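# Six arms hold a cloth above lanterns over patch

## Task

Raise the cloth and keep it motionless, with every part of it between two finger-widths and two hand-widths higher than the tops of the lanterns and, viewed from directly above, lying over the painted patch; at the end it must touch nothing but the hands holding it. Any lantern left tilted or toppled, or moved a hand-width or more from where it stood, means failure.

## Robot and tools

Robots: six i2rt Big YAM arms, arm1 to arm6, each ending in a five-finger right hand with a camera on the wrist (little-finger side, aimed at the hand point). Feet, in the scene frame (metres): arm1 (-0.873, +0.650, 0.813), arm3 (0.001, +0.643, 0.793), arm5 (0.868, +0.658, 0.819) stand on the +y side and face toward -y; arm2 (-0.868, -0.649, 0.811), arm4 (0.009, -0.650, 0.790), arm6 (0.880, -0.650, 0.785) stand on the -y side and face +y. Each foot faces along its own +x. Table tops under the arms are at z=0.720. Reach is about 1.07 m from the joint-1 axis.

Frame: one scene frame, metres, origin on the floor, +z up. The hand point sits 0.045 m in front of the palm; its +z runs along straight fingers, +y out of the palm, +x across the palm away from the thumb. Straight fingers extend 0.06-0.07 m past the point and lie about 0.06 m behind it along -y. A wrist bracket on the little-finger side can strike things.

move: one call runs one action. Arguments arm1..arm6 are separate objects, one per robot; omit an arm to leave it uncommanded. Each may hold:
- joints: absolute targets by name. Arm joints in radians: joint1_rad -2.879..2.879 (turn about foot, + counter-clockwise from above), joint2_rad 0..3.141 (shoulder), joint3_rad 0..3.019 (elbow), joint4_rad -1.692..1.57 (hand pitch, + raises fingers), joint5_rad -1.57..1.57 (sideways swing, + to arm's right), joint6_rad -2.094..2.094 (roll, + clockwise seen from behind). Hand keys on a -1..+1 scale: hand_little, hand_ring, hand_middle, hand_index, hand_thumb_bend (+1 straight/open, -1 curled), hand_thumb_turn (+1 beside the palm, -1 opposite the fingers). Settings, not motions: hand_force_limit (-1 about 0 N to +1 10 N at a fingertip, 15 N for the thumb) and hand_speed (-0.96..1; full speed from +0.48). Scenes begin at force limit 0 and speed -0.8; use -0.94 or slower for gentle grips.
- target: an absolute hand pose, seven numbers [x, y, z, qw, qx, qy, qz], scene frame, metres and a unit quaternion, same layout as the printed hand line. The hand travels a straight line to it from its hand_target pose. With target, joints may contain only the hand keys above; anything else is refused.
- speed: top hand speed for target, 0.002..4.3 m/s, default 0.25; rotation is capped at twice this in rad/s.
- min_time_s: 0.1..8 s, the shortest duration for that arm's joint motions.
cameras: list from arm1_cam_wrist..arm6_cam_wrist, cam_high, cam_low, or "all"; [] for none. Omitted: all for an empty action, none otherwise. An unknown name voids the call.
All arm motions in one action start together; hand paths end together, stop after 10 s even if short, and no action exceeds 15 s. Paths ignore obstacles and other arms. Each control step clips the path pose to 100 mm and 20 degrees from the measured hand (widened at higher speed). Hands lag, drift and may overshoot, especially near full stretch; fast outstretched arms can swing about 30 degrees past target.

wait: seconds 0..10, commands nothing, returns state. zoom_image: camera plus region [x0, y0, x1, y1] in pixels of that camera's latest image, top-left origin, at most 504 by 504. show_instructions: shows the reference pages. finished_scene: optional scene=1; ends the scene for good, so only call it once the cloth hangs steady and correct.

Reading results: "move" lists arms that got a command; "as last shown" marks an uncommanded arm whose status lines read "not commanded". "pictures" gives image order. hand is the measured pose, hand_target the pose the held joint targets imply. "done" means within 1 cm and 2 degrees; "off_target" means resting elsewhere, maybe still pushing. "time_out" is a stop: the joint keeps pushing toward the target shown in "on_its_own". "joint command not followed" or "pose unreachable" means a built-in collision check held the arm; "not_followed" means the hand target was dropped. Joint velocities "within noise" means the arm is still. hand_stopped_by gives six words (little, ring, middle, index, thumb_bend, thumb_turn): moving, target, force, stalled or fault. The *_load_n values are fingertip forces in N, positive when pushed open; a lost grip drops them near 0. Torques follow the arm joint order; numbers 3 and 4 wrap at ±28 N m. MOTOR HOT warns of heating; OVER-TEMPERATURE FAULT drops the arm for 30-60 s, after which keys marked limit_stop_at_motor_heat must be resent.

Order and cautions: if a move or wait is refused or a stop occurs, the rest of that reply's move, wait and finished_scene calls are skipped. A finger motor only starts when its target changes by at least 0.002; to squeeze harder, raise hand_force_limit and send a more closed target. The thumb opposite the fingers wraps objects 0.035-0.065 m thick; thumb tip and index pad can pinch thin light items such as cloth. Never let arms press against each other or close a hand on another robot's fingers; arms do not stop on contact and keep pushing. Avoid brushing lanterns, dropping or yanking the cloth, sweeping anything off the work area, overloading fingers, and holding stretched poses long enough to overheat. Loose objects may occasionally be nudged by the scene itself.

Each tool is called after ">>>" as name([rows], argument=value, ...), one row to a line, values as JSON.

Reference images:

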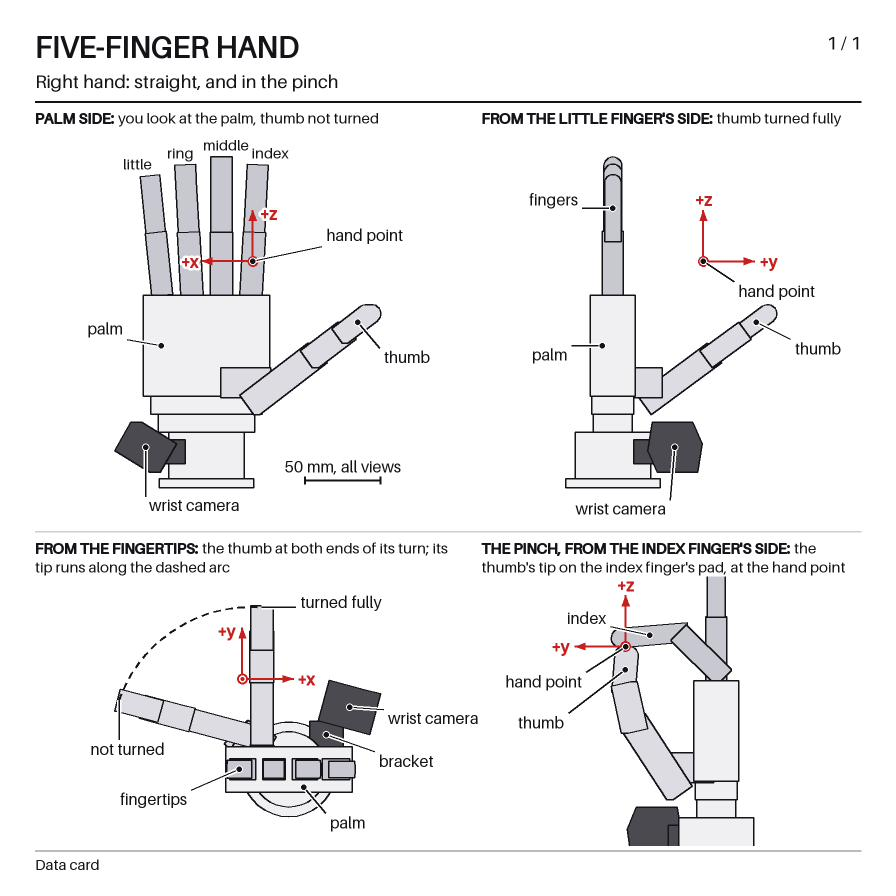

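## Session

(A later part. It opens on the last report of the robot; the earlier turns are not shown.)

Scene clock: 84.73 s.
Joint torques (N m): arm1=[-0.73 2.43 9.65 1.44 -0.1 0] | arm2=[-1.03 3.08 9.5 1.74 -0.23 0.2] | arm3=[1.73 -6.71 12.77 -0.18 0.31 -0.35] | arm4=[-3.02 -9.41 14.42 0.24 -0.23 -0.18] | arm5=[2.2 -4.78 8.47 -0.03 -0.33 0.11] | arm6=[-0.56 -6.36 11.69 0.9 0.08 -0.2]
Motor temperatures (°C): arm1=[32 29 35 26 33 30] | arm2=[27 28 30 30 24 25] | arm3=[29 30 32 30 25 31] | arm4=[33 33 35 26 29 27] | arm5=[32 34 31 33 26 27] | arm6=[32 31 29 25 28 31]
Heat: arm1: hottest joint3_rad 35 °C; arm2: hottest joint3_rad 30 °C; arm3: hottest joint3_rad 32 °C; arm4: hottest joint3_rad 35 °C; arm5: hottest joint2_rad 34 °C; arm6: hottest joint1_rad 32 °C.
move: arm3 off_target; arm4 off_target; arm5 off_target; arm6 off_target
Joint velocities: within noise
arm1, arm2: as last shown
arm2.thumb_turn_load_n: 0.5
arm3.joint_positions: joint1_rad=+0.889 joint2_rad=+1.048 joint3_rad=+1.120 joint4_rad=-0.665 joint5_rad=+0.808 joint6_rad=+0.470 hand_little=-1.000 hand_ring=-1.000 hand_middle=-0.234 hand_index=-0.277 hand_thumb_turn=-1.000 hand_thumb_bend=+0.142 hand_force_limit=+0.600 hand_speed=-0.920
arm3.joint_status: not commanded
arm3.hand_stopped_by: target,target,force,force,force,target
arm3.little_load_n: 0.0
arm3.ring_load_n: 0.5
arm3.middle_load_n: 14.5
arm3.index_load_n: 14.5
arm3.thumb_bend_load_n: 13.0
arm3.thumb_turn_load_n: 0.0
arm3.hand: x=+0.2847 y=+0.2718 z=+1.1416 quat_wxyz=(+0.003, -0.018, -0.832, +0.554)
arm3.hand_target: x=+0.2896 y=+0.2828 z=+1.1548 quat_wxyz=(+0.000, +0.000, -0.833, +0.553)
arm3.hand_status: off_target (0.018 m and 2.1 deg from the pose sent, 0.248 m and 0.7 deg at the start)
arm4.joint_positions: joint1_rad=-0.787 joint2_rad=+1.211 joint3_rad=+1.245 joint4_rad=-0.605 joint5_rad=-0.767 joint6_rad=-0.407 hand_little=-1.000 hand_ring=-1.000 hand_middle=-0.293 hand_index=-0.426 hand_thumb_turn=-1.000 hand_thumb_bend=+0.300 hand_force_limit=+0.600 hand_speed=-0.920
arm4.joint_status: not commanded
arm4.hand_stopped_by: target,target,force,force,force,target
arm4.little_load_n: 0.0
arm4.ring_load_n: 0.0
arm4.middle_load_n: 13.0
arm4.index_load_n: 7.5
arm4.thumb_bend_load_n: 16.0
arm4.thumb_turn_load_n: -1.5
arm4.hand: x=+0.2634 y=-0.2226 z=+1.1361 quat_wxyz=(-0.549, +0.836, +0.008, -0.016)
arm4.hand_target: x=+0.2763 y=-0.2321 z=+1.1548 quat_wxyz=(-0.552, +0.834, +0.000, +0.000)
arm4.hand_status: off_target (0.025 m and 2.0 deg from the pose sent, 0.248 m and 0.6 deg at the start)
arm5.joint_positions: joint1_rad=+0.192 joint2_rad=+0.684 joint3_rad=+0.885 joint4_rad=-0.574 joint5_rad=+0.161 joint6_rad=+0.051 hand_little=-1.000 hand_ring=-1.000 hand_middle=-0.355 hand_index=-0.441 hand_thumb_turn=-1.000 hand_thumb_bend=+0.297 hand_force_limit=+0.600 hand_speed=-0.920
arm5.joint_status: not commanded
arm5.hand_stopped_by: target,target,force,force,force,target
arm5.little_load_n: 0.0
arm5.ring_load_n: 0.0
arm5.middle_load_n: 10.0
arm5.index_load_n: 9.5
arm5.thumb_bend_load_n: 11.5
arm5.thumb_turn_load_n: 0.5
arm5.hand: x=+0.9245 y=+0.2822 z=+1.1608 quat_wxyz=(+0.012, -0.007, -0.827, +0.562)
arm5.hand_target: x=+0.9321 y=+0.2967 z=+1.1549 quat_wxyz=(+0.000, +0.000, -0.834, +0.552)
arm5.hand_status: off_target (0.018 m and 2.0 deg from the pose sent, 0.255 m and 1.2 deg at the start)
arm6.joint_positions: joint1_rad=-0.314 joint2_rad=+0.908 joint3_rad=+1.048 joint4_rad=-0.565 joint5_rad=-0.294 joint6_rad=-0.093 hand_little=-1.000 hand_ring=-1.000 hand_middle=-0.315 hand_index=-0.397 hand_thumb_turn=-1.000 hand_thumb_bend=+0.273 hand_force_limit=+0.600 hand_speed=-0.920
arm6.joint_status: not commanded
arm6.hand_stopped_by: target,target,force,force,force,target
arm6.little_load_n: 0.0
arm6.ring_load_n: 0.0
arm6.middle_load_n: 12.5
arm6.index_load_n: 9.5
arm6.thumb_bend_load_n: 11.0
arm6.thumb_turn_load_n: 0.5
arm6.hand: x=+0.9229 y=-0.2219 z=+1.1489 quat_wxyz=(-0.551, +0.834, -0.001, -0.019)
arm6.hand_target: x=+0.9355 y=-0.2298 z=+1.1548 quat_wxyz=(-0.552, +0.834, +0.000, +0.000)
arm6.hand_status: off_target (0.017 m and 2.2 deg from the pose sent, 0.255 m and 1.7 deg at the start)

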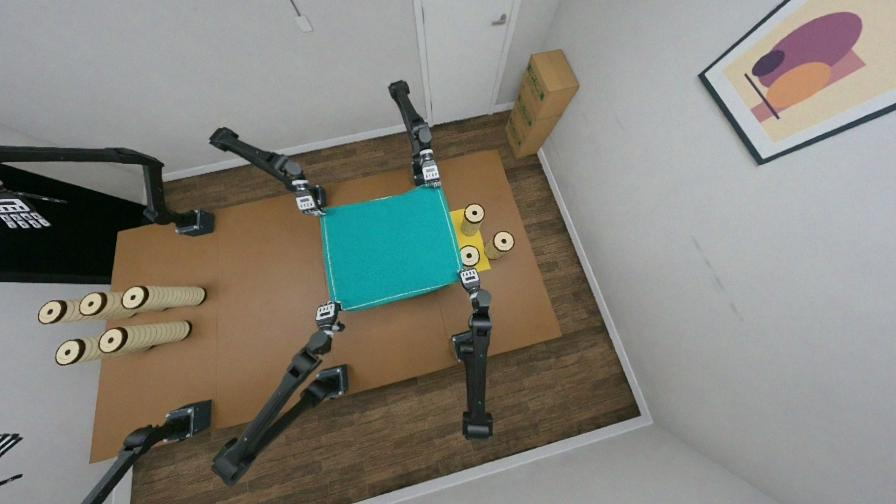

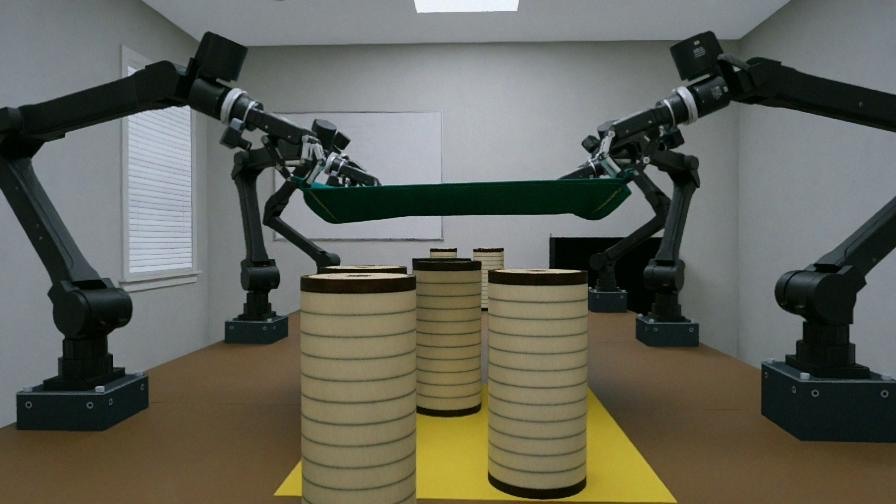

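>>> move(arm3={"target": [0.553, 0.295, 1.158, 0, 0, 0.8339, -0.5519], "speed": 0.12}, arm4={"target": [0.549, -0.2255, 1.158, 0.5519, -0.8339, 0, 0], "speed": 0.12}, arm5={"target": [1.197, 0.3200, 1.150, 0, 0, 0.8339, -0.5519], "speed": 0.12}, arm6={"target": [1.199, -0.211, 1.150, 0.5519, -0.8339, 0, 0], "speed": 0.12}, cameras=["all"])

Scene clock: 88.27 s.
Joint torques (N m): arm1=[-0.62 2.37 9.65 1.43 -0.09 0] | arm2=[-1.03 3.14 9.48 1.76 -0.22 0.21] | arm3=[2.73 -14.86 13.05 0.09 0.33 -0.24] | arm4=[-4.01 -18.14 14.78 0.47 -0.24 -0.16] | arm5=[4.13 -8.12 11.66 0.1 -0.32 0.06] | arm6=[-2.55 -11.93 13.76 0.06 -0.07 -0.03]
Motor temperatures (°C): arm1=[32 29 35 26 33 30] | arm2=[27 28 30 30 24 25] | arm3=[29 30 33 30 25 31] | arm4=[33 33 36 26 29 27] | arm5=[32 34 31 33 26 27] | arm6=[32 31 30 25 28 31]
Heat: arm1: hottest joint3_rad 35 °C; arm2: hottest joint3_rad 30 °C; arm3: hottest joint3_rad 33 °C; arm4: hottest joint3_rad 36 °C; arm5: hottest joint2_rad 34 °C; arm6: hottest joint1_rad 32 °C.
move: arm3 off_target; arm4 off_target; arm5 off_target; arm6 off_target
Joint velocities: within noise
arm1, arm2: as last shown
arm2.thumb_turn_load_n: 0.0
arm3.joint_positions: joint1_rad=+1.194 joint2_rad=+1.671 joint3_rad=+1.775 joint4_rad=-0.994 joint5_rad=+1.050 joint6_rad=+0.814 hand_little=-1.000 hand_ring=-1.000 hand_middle=-0.234 hand_index=-0.277 hand_thumb_turn=-1.000 hand_thumb_bend=+0.142 hand_force_limit=+0.600 hand_speed=-0.920
arm3.joint_status: not commanded
arm3.hand_stopped_by: target,target,force,force,force,target
arm3.little_load_n: 0.0
arm3.ring_load_n: 0.0
arm3.middle_load_n: 12.5
arm3.index_load_n: 13.0
arm3.thumb_bend_load_n: 12.5
arm3.thumb_turn_load_n: 0.0
arm3.hand: x=+0.5362 y=+0.2746 z=+1.1443 quat_wxyz=(+0.015, -0.016, -0.833, +0.553)
arm3.hand_target: x=+0.5520 y=+0.2950 z=+1.1575 quat_wxyz=(+0.000, +0.000, -0.834, +0.552)
arm3.hand_status: off_target (0.030 m and 2.5 deg from the pose sent, 0.270 m and 2.1 deg at the start)
arm4.joint_positions: joint1_rad=-1.057 joint2_rad=+1.868 joint3_rad=+2.047 joint4_rad=-0.969 joint5_rad=-0.996 joint6_rad=-0.676 hand_little=-1.000 hand_ring=-1.000 hand_middle=-0.293 hand_index=-0.426 hand_thumb_turn=-1.000 hand_thumb_bend=+0.300 hand_force_limit=+0.600 hand_speed=-0.920
arm4.joint_status: not commanded
arm4.hand_stopped_by: target,target,force,force,force,target
arm4.little_load_n: 0.0
arm4.ring_load_n: 0.0
arm4.middle_load_n: 11.0
arm4.index_load_n: 7.5
arm4.thumb_bend_load_n: 15.5
arm4.thumb_turn_load_n: -1.5
arm4.hand: x=+0.5246 y=-0.2035 z=+1.1418 quat_wxyz=(-0.550, +0.835, +0.010, -0.025)
arm4.hand_target: x=+0.5474 y=-0.2260 z=+1.1577 quat_wxyz=(-0.552, +0.834, +0.000, +0.001)
arm4.hand_status: off_target (0.037 m and 3.1 deg from the pose sent, 0.286 m and 2.1 deg at the start)
arm5.joint_positions: joint1_rad=+1.038 joint2_rad=+1.089 joint3_rad=+1.089 joint4_rad=-0.683 joint5_rad=+0.935 joint6_rad=+0.560 hand_little=-1.000 hand_ring=-1.000 hand_middle=-0.355 hand_index=-0.441 hand_thumb_turn=-1.000 hand_thumb_bend=+0.297 hand_force_limit=+0.600 hand_speed=-0.920
arm5.joint_status: not commanded
arm5.hand_stopped_by: target,target,force,force,force,target
arm5.little_load_n: 0.0
arm5.ring_load_n: 0.0
arm5.middle_load_n: 10.0
arm5.index_load_n: 9.0
arm5.thumb_bend_load_n: 11.5
arm5.thumb_turn_load_n: 0.5
arm5.hand: x=+1.1776 y=+0.3061 z=+1.1375 quat_wxyz=(+0.023, -0.017, -0.831, +0.555)
arm5.hand_target: x=+1.1961 y=+0.3201 z=+1.1499 quat_wxyz=(+0.000, +0.000, -0.834, +0.552)
arm5.hand_status: off_target (0.027 m and 3.3 deg from the pose sent, 0.275 m and 2.1 deg at the start)
arm6.joint_positions: joint1_rad=-0.862 joint2_rad=+1.358 joint3_rad=+1.380 joint4_rad=-0.614 joint5_rad=-0.800 joint6_rad=-0.426 hand_little=-1.000 hand_ring=-1.000 hand_middle=-0.315 hand_index=-0.397 hand_thumb_turn=-1.000 hand_thumb_bend=+0.273 hand_force_limit=+0.600 hand_speed=-0.920
arm6.joint_status: not commanded
arm6.hand_stopped_by: target,target,force,force,force,target
arm6.little_load_n: 0.0
arm6.ring_load_n: 0.0
arm6.middle_load_n: 12.0
arm6.index_load_n: 9.0
arm6.thumb_bend_load_n: 11.5
arm6.thumb_turn_load_n: 0.5
arm6.hand: x=+1.1733 y=-0.1955 z=+1.1384 quat_wxyz=(-0.554, +0.832, +0.015, -0.022)
arm6.hand_target: x=+1.1978 y=-0.2112 z=+1.1498 quat_wxyz=(-0.552, +0.834, +0.000, +0.000)
arm6.hand_status: off_target (0.032 m and 3.0 deg from the pose sent, 0.276 m and 2.2 deg at the start)
pictures: arm1_cam_wrist, arm2_cam_wrist, arm3_cam_wrist, arm4_cam_wrist, arm5_cam_wrist, arm6_cam_wrist, cam_high, cam_low
arm3_cam_wrist: T_world_to_cam=[[-0.23581, 0.44006, -0.86645, 0.99285], [0.84156, 0.53833, 0.04438, -0.65325], [0.48597, -0.71871, -0.49728, 0.61973]] pos_world=[0.4827, 0.36016, 1.19742]
arm4_cam_wrist: T_world_to_cam=[[0.25558, -0.33065, -0.90849, 0.83755], [-0.80102, -0.59859, -0.00748, 0.30701], [-0.54133, 0.72963, -0.41785, 1.02089]] pos_world=[0.58451, -0.28417, 1.18977]
arm5_cam_wrist: T_world_to_cam=[[-0.23445, 0.43543, -0.86916, 1.12654], [0.89337, 0.44904, -0.01603, -1.16488], [0.38331, -0.78023, -0.49428, 0.46451]] pos_world=[1.12674, 0.39498, 1.19007]
arm6_cam_wrist: T_world_to_cam=[[0.23763, -0.31937, -0.91735, 0.70793], [-0.80333, -0.59553, -0.00077, 0.82831], [-0.54607, 0.73712, -0.39807, 1.35457]] pos_world=[1.23687, -0.27911, 1.18928]

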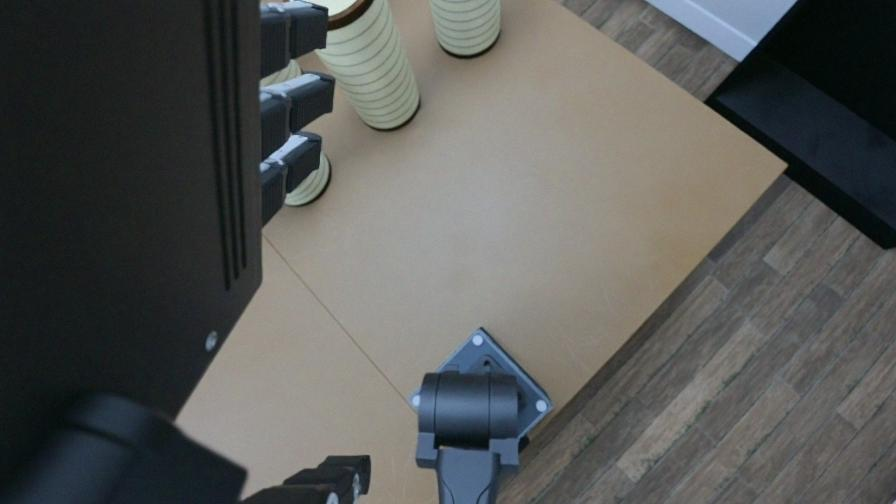

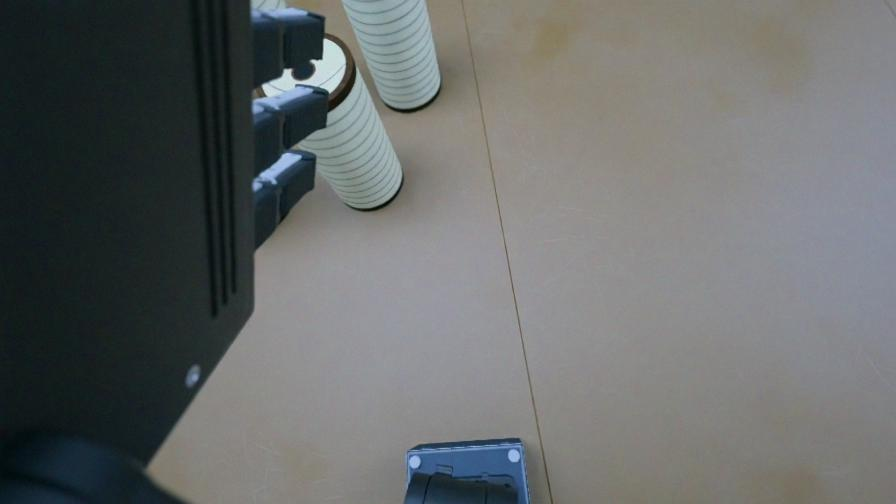

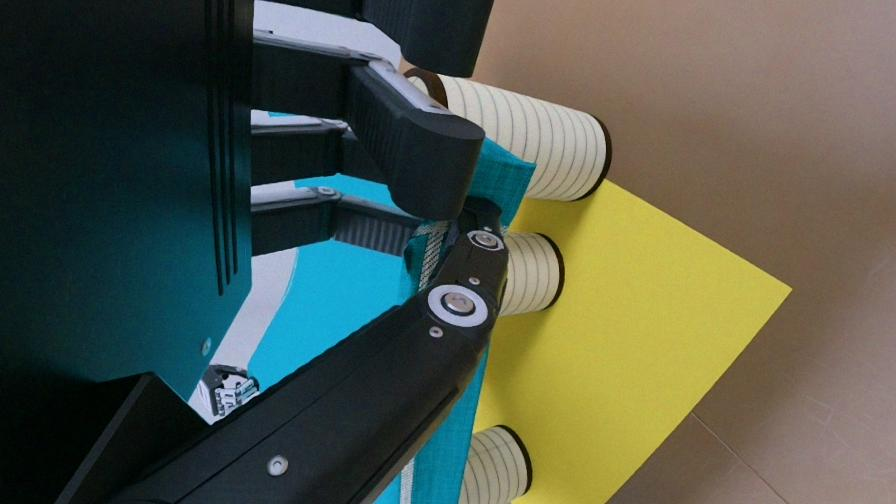

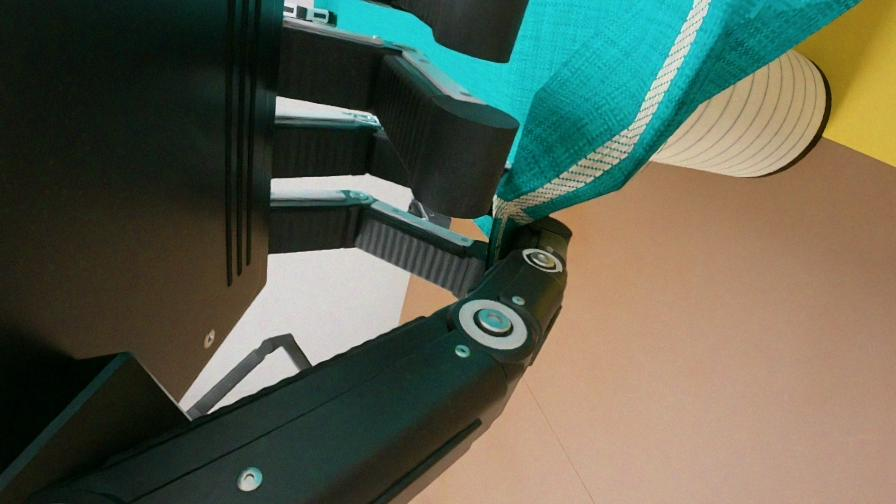

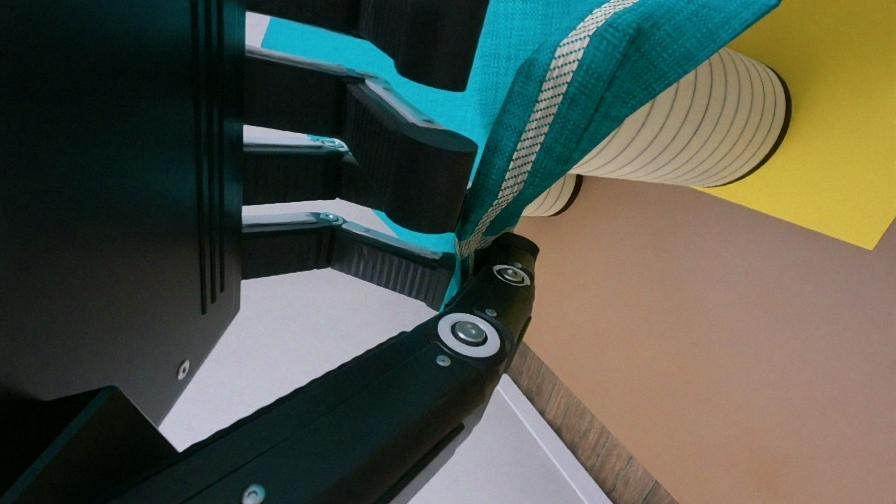

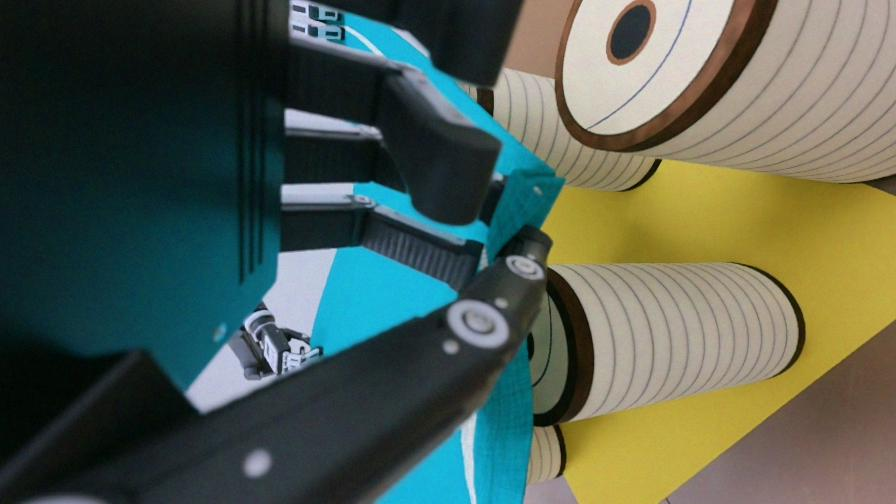

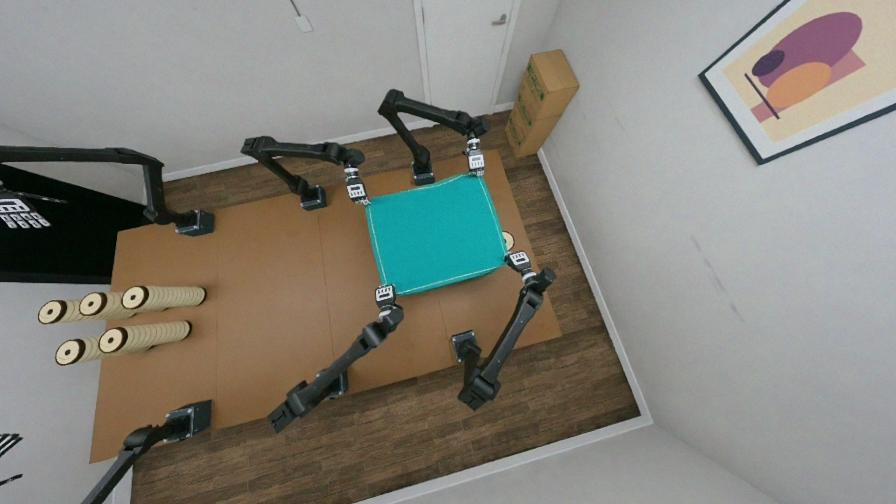

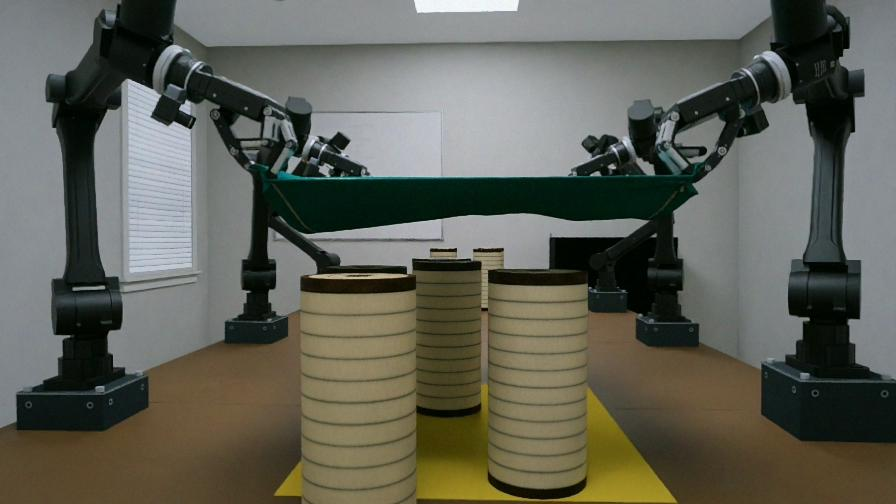

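>>> zoom_image(camera="cam_high", region=[350, 150, 550, 310])

>>> zoom_image(camera="cam_low", region=[230, 120, 730, 290])

>>> zoom_image(camera="cam_low", region=[200, 220, 700, 504])

Scaled by 2.520 from the camera's image (finer frame: 1280x720).

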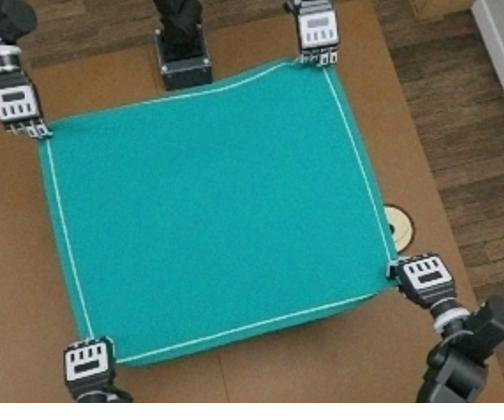

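Scaled by 1.008 from the camera's image (finer frame: 1280x720).

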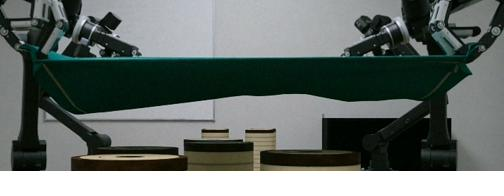

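Scaled by 1.008 from the camera's image (finer frame: 1280x720).

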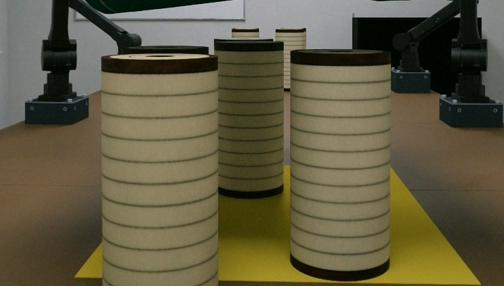

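>>> move(arm3={"target": [0.583, 0.296, 1.153, 0, 0, 0.8339, -0.5519], "speed": 0.06}, arm4={"target": [0.579, -0.2255, 1.153, 0.5519, -0.8339, 0, 0], "speed": 0.06}, arm5={"target": [1.227, 0.3220, 1.150, 0, 0, 0.8339, -0.5519], "speed": 0.06}, arm6={"target": [1.229, -0.212, 1.150, 0.5519, -0.8339, 0, 0], "speed": 0.06}, cameras=["arm3_cam_wrist", "arm4_cam_wrist", "arm5_cam_wrist", "arm6_cam_wrist", "cam_high", "cam_low"])

>>> zoom_image(camera="cam_high", region=[350, 150, 550, 310])

>>> zoom_image(camera="cam_low", region=[200, 110, 740, 300])

Scene clock: 92.20 s.
Joint torques (N m): arm1=[-0.67 2.43 9.65 1.43 -0.09 0] | arm2=[-0.97 3.14 9.48 1.77 -0.22 0.2] | arm3=[2.73 -15.91 13.11 0.18 0.37 -0.22] | arm4=[-4.19 -19.19 14.79 0.51 -0.28 -0.2] | arm5=[4.48 -8.94 11.67 0.1 -0.28 0.06] | arm6=[-3.08 -12.69 13.71 0.21 -0.07 -0.03]
Motor temperatures (°C): arm1=[32 29 35 26 33 30] | arm2=[27 28 30 30 24 25] | arm3=[29 30 34 29 25 31] | arm4=[33 33 37 26 29 27] | arm5=[32 34 32 33 26 27] | arm6=[32 31 30 25 28 31]
Heat: arm1: hottest joint3_rad 35 °C; arm2: hottest joint3_rad 30 °C; arm3: hottest joint3_rad 34 °C; arm4: hottest joint3_rad 37 °C; arm5: hottest joint2_rad 34 °C; arm6: hottest joint1_rad 32 °C.
move: arm3 off_target; arm4 off_target; arm5 off_target; arm6 off_target
Joint velocities: within noise
arm1, arm2: as last shown
arm2.index_load_n: -0.5
arm3.joint_positions: joint1_rad=+1.211 joint2_rad=+1.752 joint3_rad=+1.873 joint4_rad=-1.039 joint5_rad=+1.061 joint6_rad=+0.843 hand_little=-1.000 hand_ring=-1.000 hand_middle=-0.234 hand_index=-0.277 hand_thumb_turn=-1.000 hand_thumb_bend=+0.142 hand_force_limit=+0.600 hand_speed=-0.920
arm3.joint_status: not commanded
arm3.hand_stopped_by: target,target,force,force,force,target
arm3.little_load_n: 0.0
arm3.ring_load_n: 0.0
arm3.middle_load_n: 12.0
arm3.index_load_n: 13.5
arm3.thumb_bend_load_n: 12.5
arm3.thumb_turn_load_n: 0.0
arm3.hand: x=+0.5646 y=+0.2735 z=+1.1398 quat_wxyz=(+0.016, -0.016, -0.833, +0.553)
arm3.hand_target: x=+0.5818 y=+0.2960 z=+1.1527 quat_wxyz=(-0.001, +0.000, -0.834, +0.552)
arm3.hand_status: off_target (0.032 m and 2.6 deg from the pose sent, 0.052 m and 2.5 deg at the start)
arm4.joint_positions: joint1_rad=-1.074 joint2_rad=+1.963 joint3_rad=+2.182 joint4_rad=-1.032 joint5_rad=-1.009 joint6_rad=-0.701 hand_little=-1.000 hand_ring=-1.000 hand_middle=-0.293 hand_index=-0.426 hand_thumb_turn=-1.000 hand_thumb_bend=+0.300 hand_force_limit=+0.600 hand_speed=-0.920
arm4.joint_status: not commanded
arm4.hand_stopped_by: target,target,force,force,force,target
arm4.little_load_n: 0.0
arm4.ring_load_n: 0.0
arm4.middle_load_n: 10.0
arm4.index_load_n: 7.5
arm4.thumb_bend_load_n: 15.5
arm4.thumb_turn_load_n: -1.5
arm4.hand: x=+0.5537 y=-0.2011 z=+1.1372 quat_wxyz=(-0.550, +0.835, +0.010, -0.026)
arm4.hand_target: x=+0.5773 y=-0.2260 z=+1.1527 quat_wxyz=(-0.552, +0.834, +0.000, +0.001)
arm4.hand_status: off_target (0.039 m and 3.2 deg from the pose sent, 0.060 m and 3.1 deg at the start)
arm5.joint_positions: joint1_rad=+1.080 joint2_rad=+1.157 joint3_rad=+1.147 joint4_rad=-0.711 joint5_rad=+0.971 joint6_rad=+0.610 hand_little=-1.000 hand_ring=-1.000 hand_middle=-0.355 hand_index=-0.441 hand_thumb_turn=-1.000 hand_thumb_bend=+0.297 hand_force_limit=+0.600 hand_speed=-0.920
arm5.joint_status: not commanded
arm5.hand_stopped_by: target,target,force,force,force,target
arm5.little_load_n: 0.0
arm5.ring_load_n: 0.0
arm5.middle_load_n: 10.0
arm5.index_load_n: 9.0
arm5.thumb_bend_load_n: 11.5
arm5.thumb_turn_load_n: 1.0
arm5.hand: x=+1.2052 y=+0.3062 z=+1.1387 quat_wxyz=(+0.023, -0.019, -0.831, +0.556)
arm5.hand_target: x=+1.2259 y=+0.3221 z=+1.1499 quat_wxyz=(+0.000, +0.000, -0.834, +0.552)
arm5.hand_status: off_target (0.029 m and 3.4 deg from the pose sent, 0.053 m and 3.3 deg at the start)
arm6.joint_positions: joint1_rad=-0.900 joint2_rad=+1.417 joint3_rad=+1.444 joint4_rad=-0.644 joint5_rad=-0.834 joint6_rad=-0.462 hand_little=-1.000 hand_ring=-1.000 hand_middle=-0.315 hand_index=-0.397 hand_thumb_turn=-1.000 hand_thumb_bend=+0.273 hand_force_limit=+0.600 hand_speed=-0.920
arm6.joint_status: not commanded
arm6.hand_stopped_by: target,target,force,force,force,target
arm6.little_load_n: 0.0
arm6.ring_load_n: 0.0
arm6.middle_load_n: 12.0
arm6.index_load_n: 9.0
arm6.thumb_bend_load_n: 11.5
arm6.thumb_turn_load_n: 0.5
arm6.hand: x=+1.2004 y=-0.1944 z=+1.1393 quat_wxyz=(-0.554, +0.832, +0.017, -0.022)
arm6.hand_target: x=+1.2277 y=-0.2123 z=+1.1497 quat_wxyz=(-0.552, +0.834, +0.000, +0.000)
arm6.hand_status: off_target (0.035 m and 3.2 deg from the pose sent, 0.059 m and 3.0 deg at the start)
arm3_cam_wrist: T_world_to_cam=[[-0.23693, 0.44083, -0.86576, 0.99577], [0.84222, 0.53741, 0.04315, -0.67512], [0.48428, -0.71893, -0.4986, 0.60549]] pos_world=[0.5113, 0.35916, 1.19312]
arm4_cam_wrist: T_world_to_cam=[[0.25461, -0.33074, -0.90873, 0.82753], [-0.80024, -0.59964, -0.00597, 0.32931], [-0.54294, 0.72872, -0.41734, 1.03322]] pos_world=[0.61381, -0.28177, 1.18518]
arm5_cam_wrist: T_world_to_cam=[[-0.23137, 0.43463, -0.87038, 1.13201], [0.895, 0.4458, -0.0153, -1.1913], [0.38137, -0.78253, -0.49214, 0.4552]] pos_world=[1.15453, 0.39528, 1.19107]
arm6_cam_wrist: T_world_to_cam=[[0.24081, -0.31764, -0.91712, 0.69892], [-0.80044, -0.5994, -0.00258, 0.84861], [-0.54891, 0.73473, -0.39859, 1.37257]] pos_world=[1.26437, -0.27781, 1.19028]

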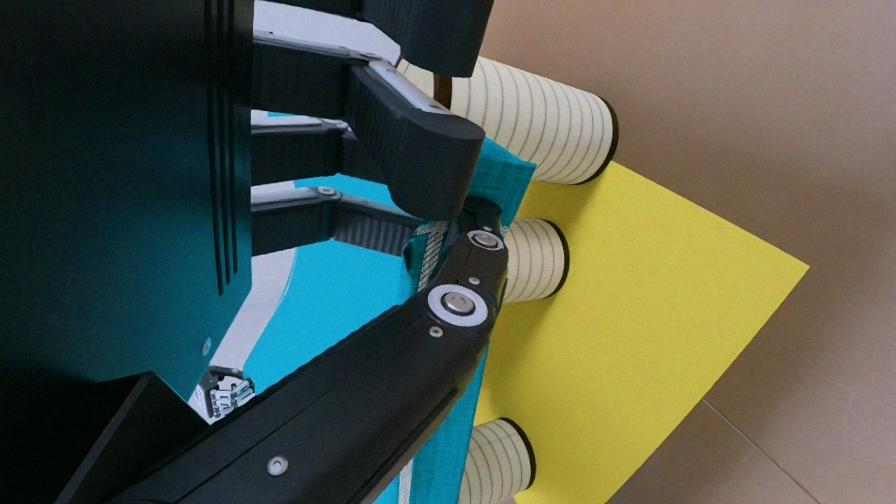

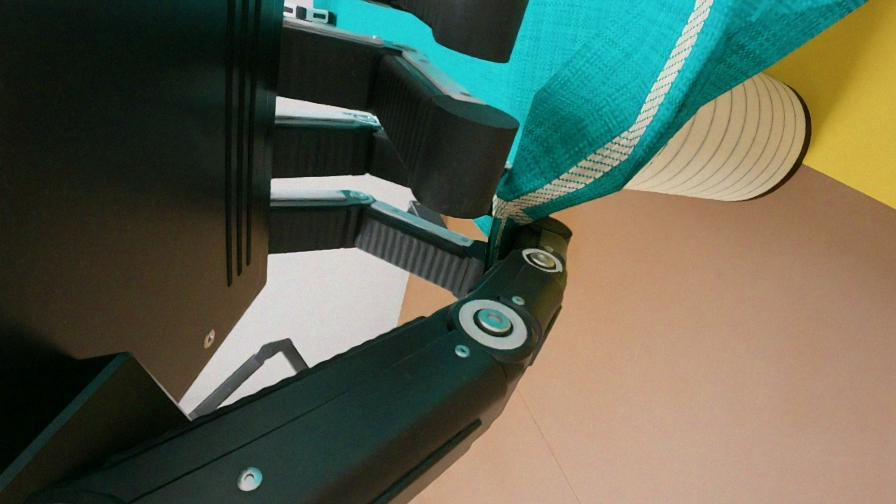

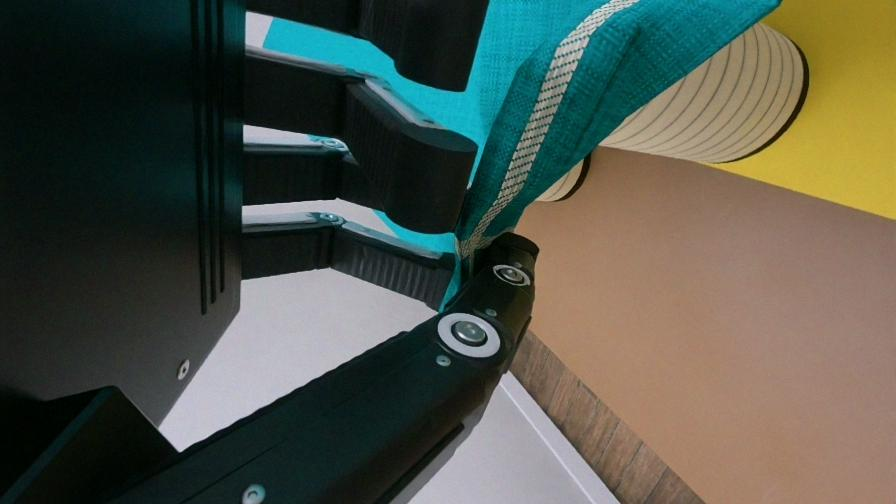

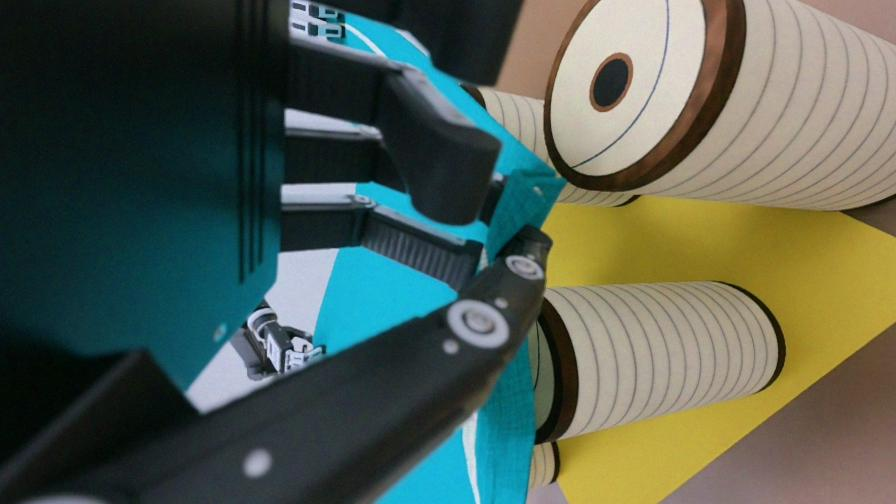

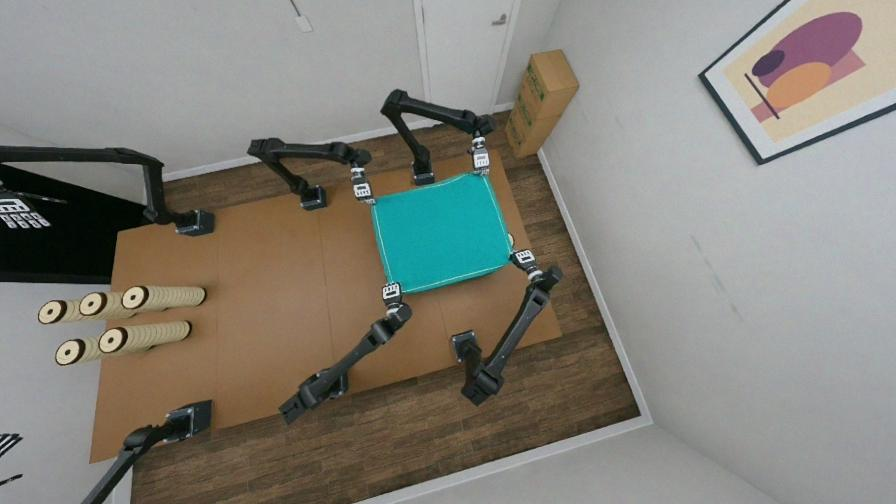

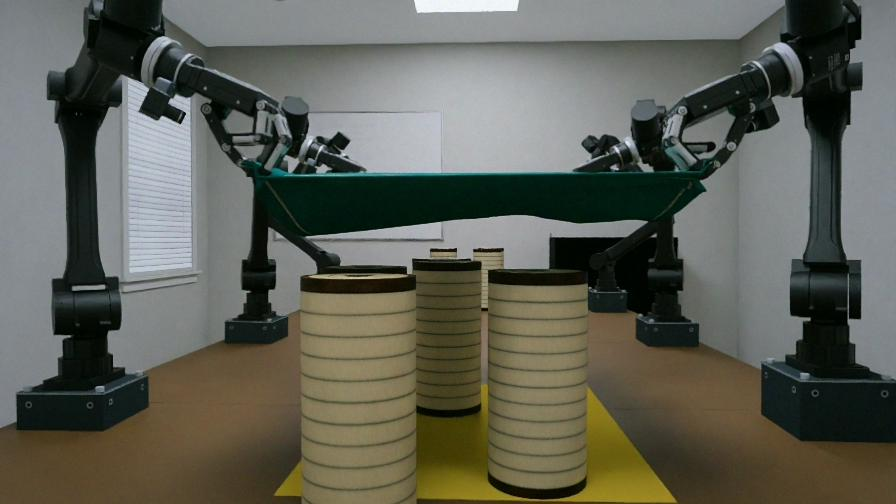

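Scaled by 2.520 from the camera's image (finer frame: 1280x720).

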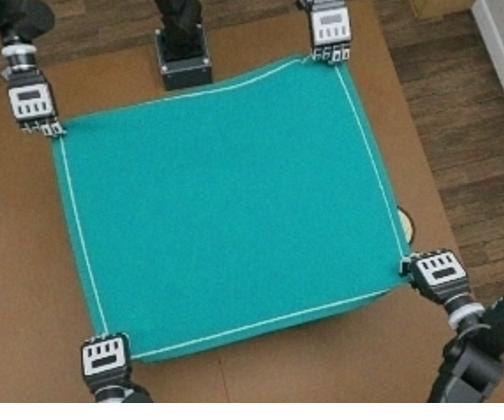

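Region (200, 110, 740, 300) is 540x190 pixels. A region can be at most 504 by 504 pixels.

>>> zoom_image(camera="cam_high", region=[430, 150, 530, 220])

>>> zoom_image(camera="cam_high", region=[470, 220, 560, 290])

>>> zoom_image(camera="cam_high", region=[355, 180, 455, 310])

>>> zoom_image(camera="cam_low", region=[230, 120, 730, 290])

Scaled by 5.040 from the camera's image (finer frame: 1280x720).

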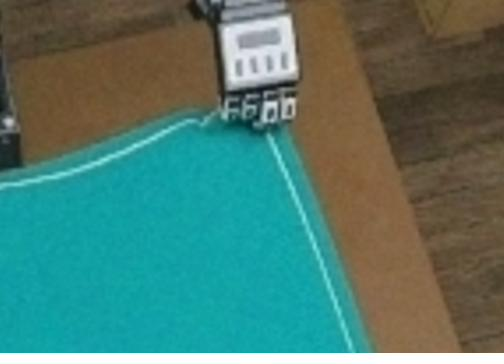

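Scaled by 5.600 from the camera's image (finer frame: 1280x720).

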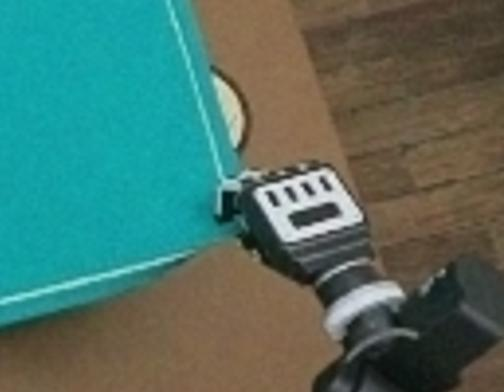

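Scaled by 3.877 from the camera's image (finer frame: 1280x720).

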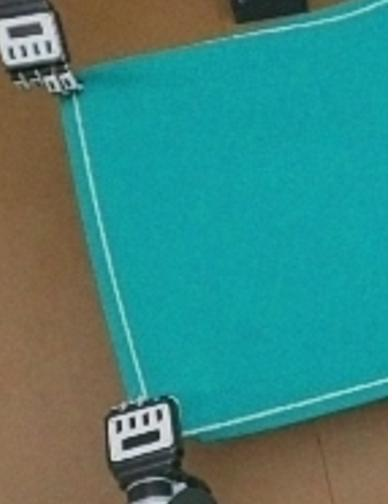

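Scaled by 1.008 from the camera's image (finer frame: 1280x720).

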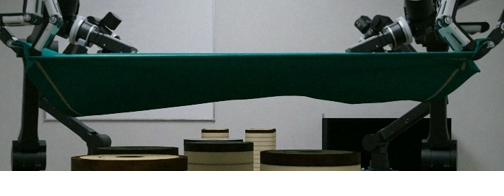

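>>> wait(seconds=3, cameras=["cam_high", "cam_low"])

Scene clock: 106.87 s.
Joint torques (N m): arm1=[-0.67 2.37 9.65 1.44 -0.1 0] | arm2=[-1.03 3.08 9.51 1.74 -0.23 0.2] | arm3=[2.96 -15.97 13.14 0.16 0.36 -0.23] | arm4=[-4.19 -19.25 14.8 0.51 -0.28 -0.17] | arm5=[4.48 -8.94 11.67 0.1 -0.29 0.06] | arm6=[-3.19 -12.69 13.6 0.2 -0.05 -0.05]
Motor temperatures (°C): arm1=[32 29 35 26 33 30] | arm2=[27 28 30 30 24 25] | arm3=[29 30 34 29 25 31] | arm4=[33 35 38 26 28 27] | arm5=[32 33 35 33 25 27] | arm6=[32 31 31 25 28 30]
Heat: arm1: hottest joint3_rad 35 °C; arm2: hottest joint3_rad 30 °C; arm3: hottest joint3_rad 34 °C; arm4: hottest joint3_rad 38 °C; arm5: hottest joint3_rad 35 °C; arm6: hottest joint1_rad 32 °C.
Joint velocities: within noise
arm1.joint_positions: joint1_rad=-0.769 joint2_rad=+0.580 joint3_rad=+1.413 joint4_rad=-1.635 joint5_rad=-0.148 joint6_rad=-1.247 hand_little=+1.000 hand_ring=+1.000 hand_middle=+1.000 hand_index=+1.000 hand_thumb_turn=+1.000 hand_thumb_bend=+1.000 hand_force_limit=+0.000 hand_speed=-0.800
arm1.joint_status: not commanded
arm1.hand_stopped_by: target,target,target,target,target,target
arm1.little_load_n: 0.0
arm1.ring_load_n: 0.0
arm1.middle_load_n: 0.0
arm1.index_load_n: 0.0
arm1.thumb_bend_load_n: 0.0
arm1.thumb_turn_load_n: 0.0
arm1.hand: x=-0.9874 y=+0.5535 z=+1.2626 quat_wxyz=(+0.287, +0.245, -0.890, +0.256)
arm1.hand_target: x=-0.9871 y=+0.5537 z=+1.2698 quat_wxyz=(+0.295, +0.245, -0.886, +0.260)
arm1.hand_status: not commanded
arm2.joint_positions: joint1_rad=-0.190 joint2_rad=+0.599 joint3_rad=+1.434 joint4_rad=-1.566 joint5_rad=-0.217 joint6_rad=-1.305 hand_little=+1.000 hand_ring=+1.000 hand_middle=+1.000 hand_index=+1.000 hand_thumb_turn=+1.000 hand_thumb_bend=+1.000 hand_force_limit=+0.000 hand_speed=-0.800
arm2.joint_status: not commanded
arm2.hand_stopped_by: target,target,target,target,target,target
arm2.little_load_n: 0.0
arm2.ring_load_n: 0.5
arm2.middle_load_n: 0.0
arm2.index_load_n: 0.0
arm2.thumb_bend_load_n: 0.0
arm2.thumb_turn_load_n: 0.0
arm2.hand: x=-0.8190 y=-0.4776 z=+1.2763 quat_wxyz=(-0.360, +0.759, +0.501, +0.210)
arm2.hand_target: x=-0.8190 y=-0.4777 z=+1.2852 quat_wxyz=(-0.367, +0.754, +0.500, +0.217)
arm2.hand_status: not commanded
arm3.joint_positions: joint1_rad=+1.211 joint2_rad=+1.752 joint3_rad=+1.873 joint4_rad=-1.039 joint5_rad=+1.061 joint6_rad=+0.843 hand_little=-1.000 hand_ring=-1.000 hand_middle=-0.234 hand_index=-0.277 hand_thumb_turn=-1.000 hand_thumb_bend=+0.142 hand_force_limit=+0.600 hand_speed=-0.920
arm3.joint_status: not commanded
arm3.hand_stopped_by: target,target,force,force,force,target
arm3.little_load_n: 0.0
arm3.ring_load_n: 0.0
arm3.middle_load_n: 12.5
arm3.index_load_n: 13.0
arm3.thumb_bend_load_n: 12.0
arm3.thumb_turn_load_n: 0.0
arm3.hand: x=+0.5646 y=+0.2735 z=+1.1398 quat_wxyz=(+0.016, -0.016, -0.833, +0.553)
arm3.hand_target: x=+0.5818 y=+0.2960 z=+1.1527 quat_wxyz=(-0.001, +0.000, -0.834, +0.552)
arm3.hand_status: off_target (0.032 m and 2.6 deg from the pose sent, 0.052 m and 2.5 deg at the start)
arm4.joint_positions: joint1_rad=-1.074 joint2_rad=+1.963 joint3_rad=+2.182 joint4_rad=-1.032 joint5_rad=-1.009 joint6_rad=-0.701 hand_little=-1.000 hand_ring=-1.000 hand_middle=-0.293 hand_index=-0.426 hand_thumb_turn=-1.000 hand_thumb_bend=+0.300 hand_force_limit=+0.600 hand_speed=-0.920
arm4.joint_status: not commanded
arm4.hand_stopped_by: target,target,force,force,force,target
arm4.little_load_n: 0.0
arm4.ring_load_n: 0.0
arm4.middle_load_n: 10.5
arm4.index_load_n: 7.0
arm4.thumb_bend_load_n: 15.5
arm4.thumb_turn_load_n: -1.5
arm4.hand: x=+0.5537 y=-0.2011 z=+1.1372 quat_wxyz=(-0.550, +0.835, +0.010, -0.026)
arm4.hand_target: x=+0.5773 y=-0.2260 z=+1.1527 quat_wxyz=(-0.552, +0.834, +0.000, +0.001)
arm4.hand_status: off_target (0.039 m and 3.2 deg from the pose sent, 0.060 m and 3.1 deg at the start)
arm5.joint_positions: joint1_rad=+1.080 joint2_rad=+1.157 joint3_rad=+1.147 joint4_rad=-0.711 joint5_rad=+0.971 joint6_rad=+0.610 hand_little=-1.000 hand_ring=-1.000 hand_middle=-0.355 hand_index=-0.441 hand_thumb_turn=-1.000 hand_thumb_bend=+0.297 hand_force_limit=+0.600 hand_speed=-0.920
arm5.joint_status: not commanded
arm5.hand_stopped_by: target,target,force,force,force,target
arm5.little_load_n: 0.0
arm5.ring_load_n: 0.0
arm5.middle_load_n: 10.0
arm5.index_load_n: 9.0
arm5.thumb_bend_load_n: 11.5
arm5.thumb_turn_load_n: 0.5
arm5.hand: x=+1.2052 y=+0.3062 z=+1.1387 quat_wxyz=(+0.023, -0.019, -0.831, +0.556)
arm5.hand_target: x=+1.2259 y=+0.3221 z=+1.1499 quat_wxyz=(+0.000, +0.000, -0.834, +0.552)
arm5.hand_status: off_target (0.029 m and 3.4 deg from the pose sent, 0.053 m and 3.3 deg at the start)
arm6.joint_positions: joint1_rad=-0.900 joint2_rad=+1.417 joint3_rad=+1.444 joint4_rad=-0.644 joint5_rad=-0.834 joint6_rad=-0.462 hand_little=-1.000 hand_ring=-1.000 hand_middle=-0.315 hand_index=-0.397 hand_thumb_turn=-1.000 hand_thumb_bend=+0.273 hand_force_limit=+0.600 hand_speed=-0.920
arm6.joint_status: not commanded
arm6.hand_stopped_by: target,target,force,force,force,target
arm6.little_load_n: 0.0
arm6.ring_load_n: 0.0
arm6.middle_load_n: 11.5
arm6.index_load_n: 9.5
arm6.thumb_bend_load_n: 11.5
arm6.thumb_turn_load_n: 0.0
arm6.hand: x=+1.2004 y=-0.1944 z=+1.1393 quat_wxyz=(-0.554, +0.832, +0.017, -0.022)
arm6.hand_target: x=+1.2277 y=-0.2123 z=+1.1497 quat_wxyz=(-0.552, +0.834, +0.000, +0.000)
arm6.hand_status: off_target (0.035 m and 3.2 deg from the pose sent, 0.059 m and 3.0 deg at the start)
wait: 3.00 s; at rest from the start

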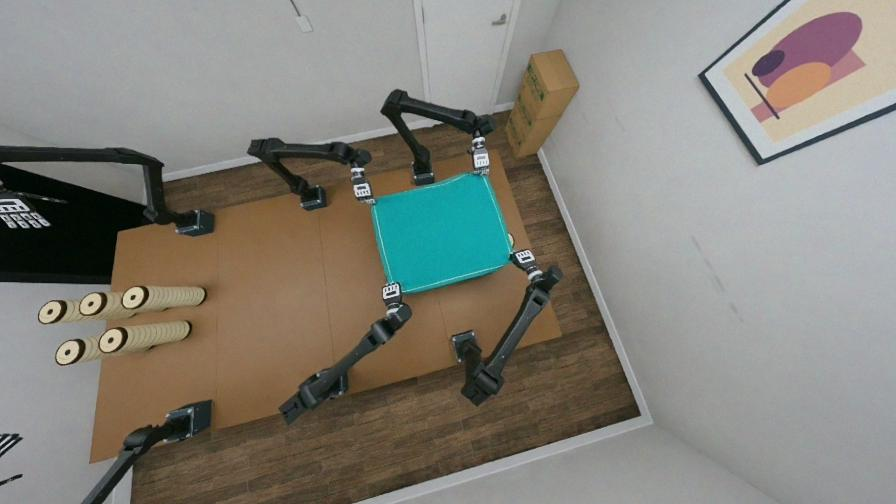

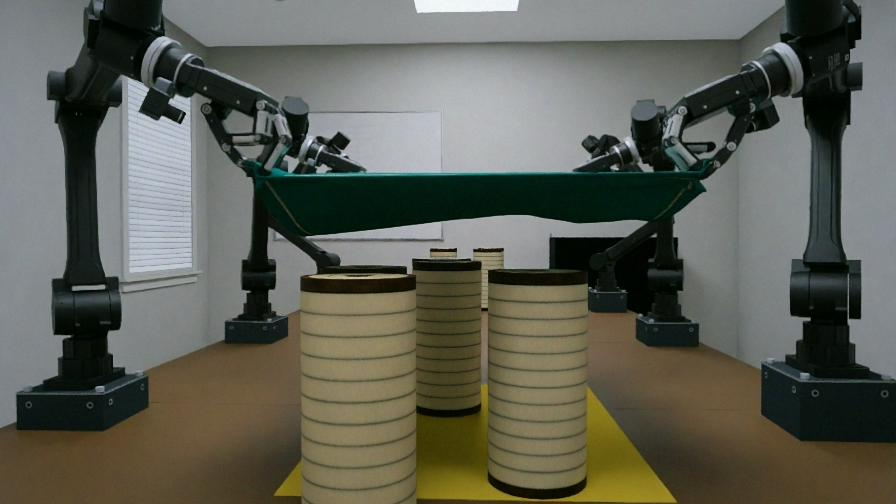

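>>> finished_scene()

The scene is finished: the task was done.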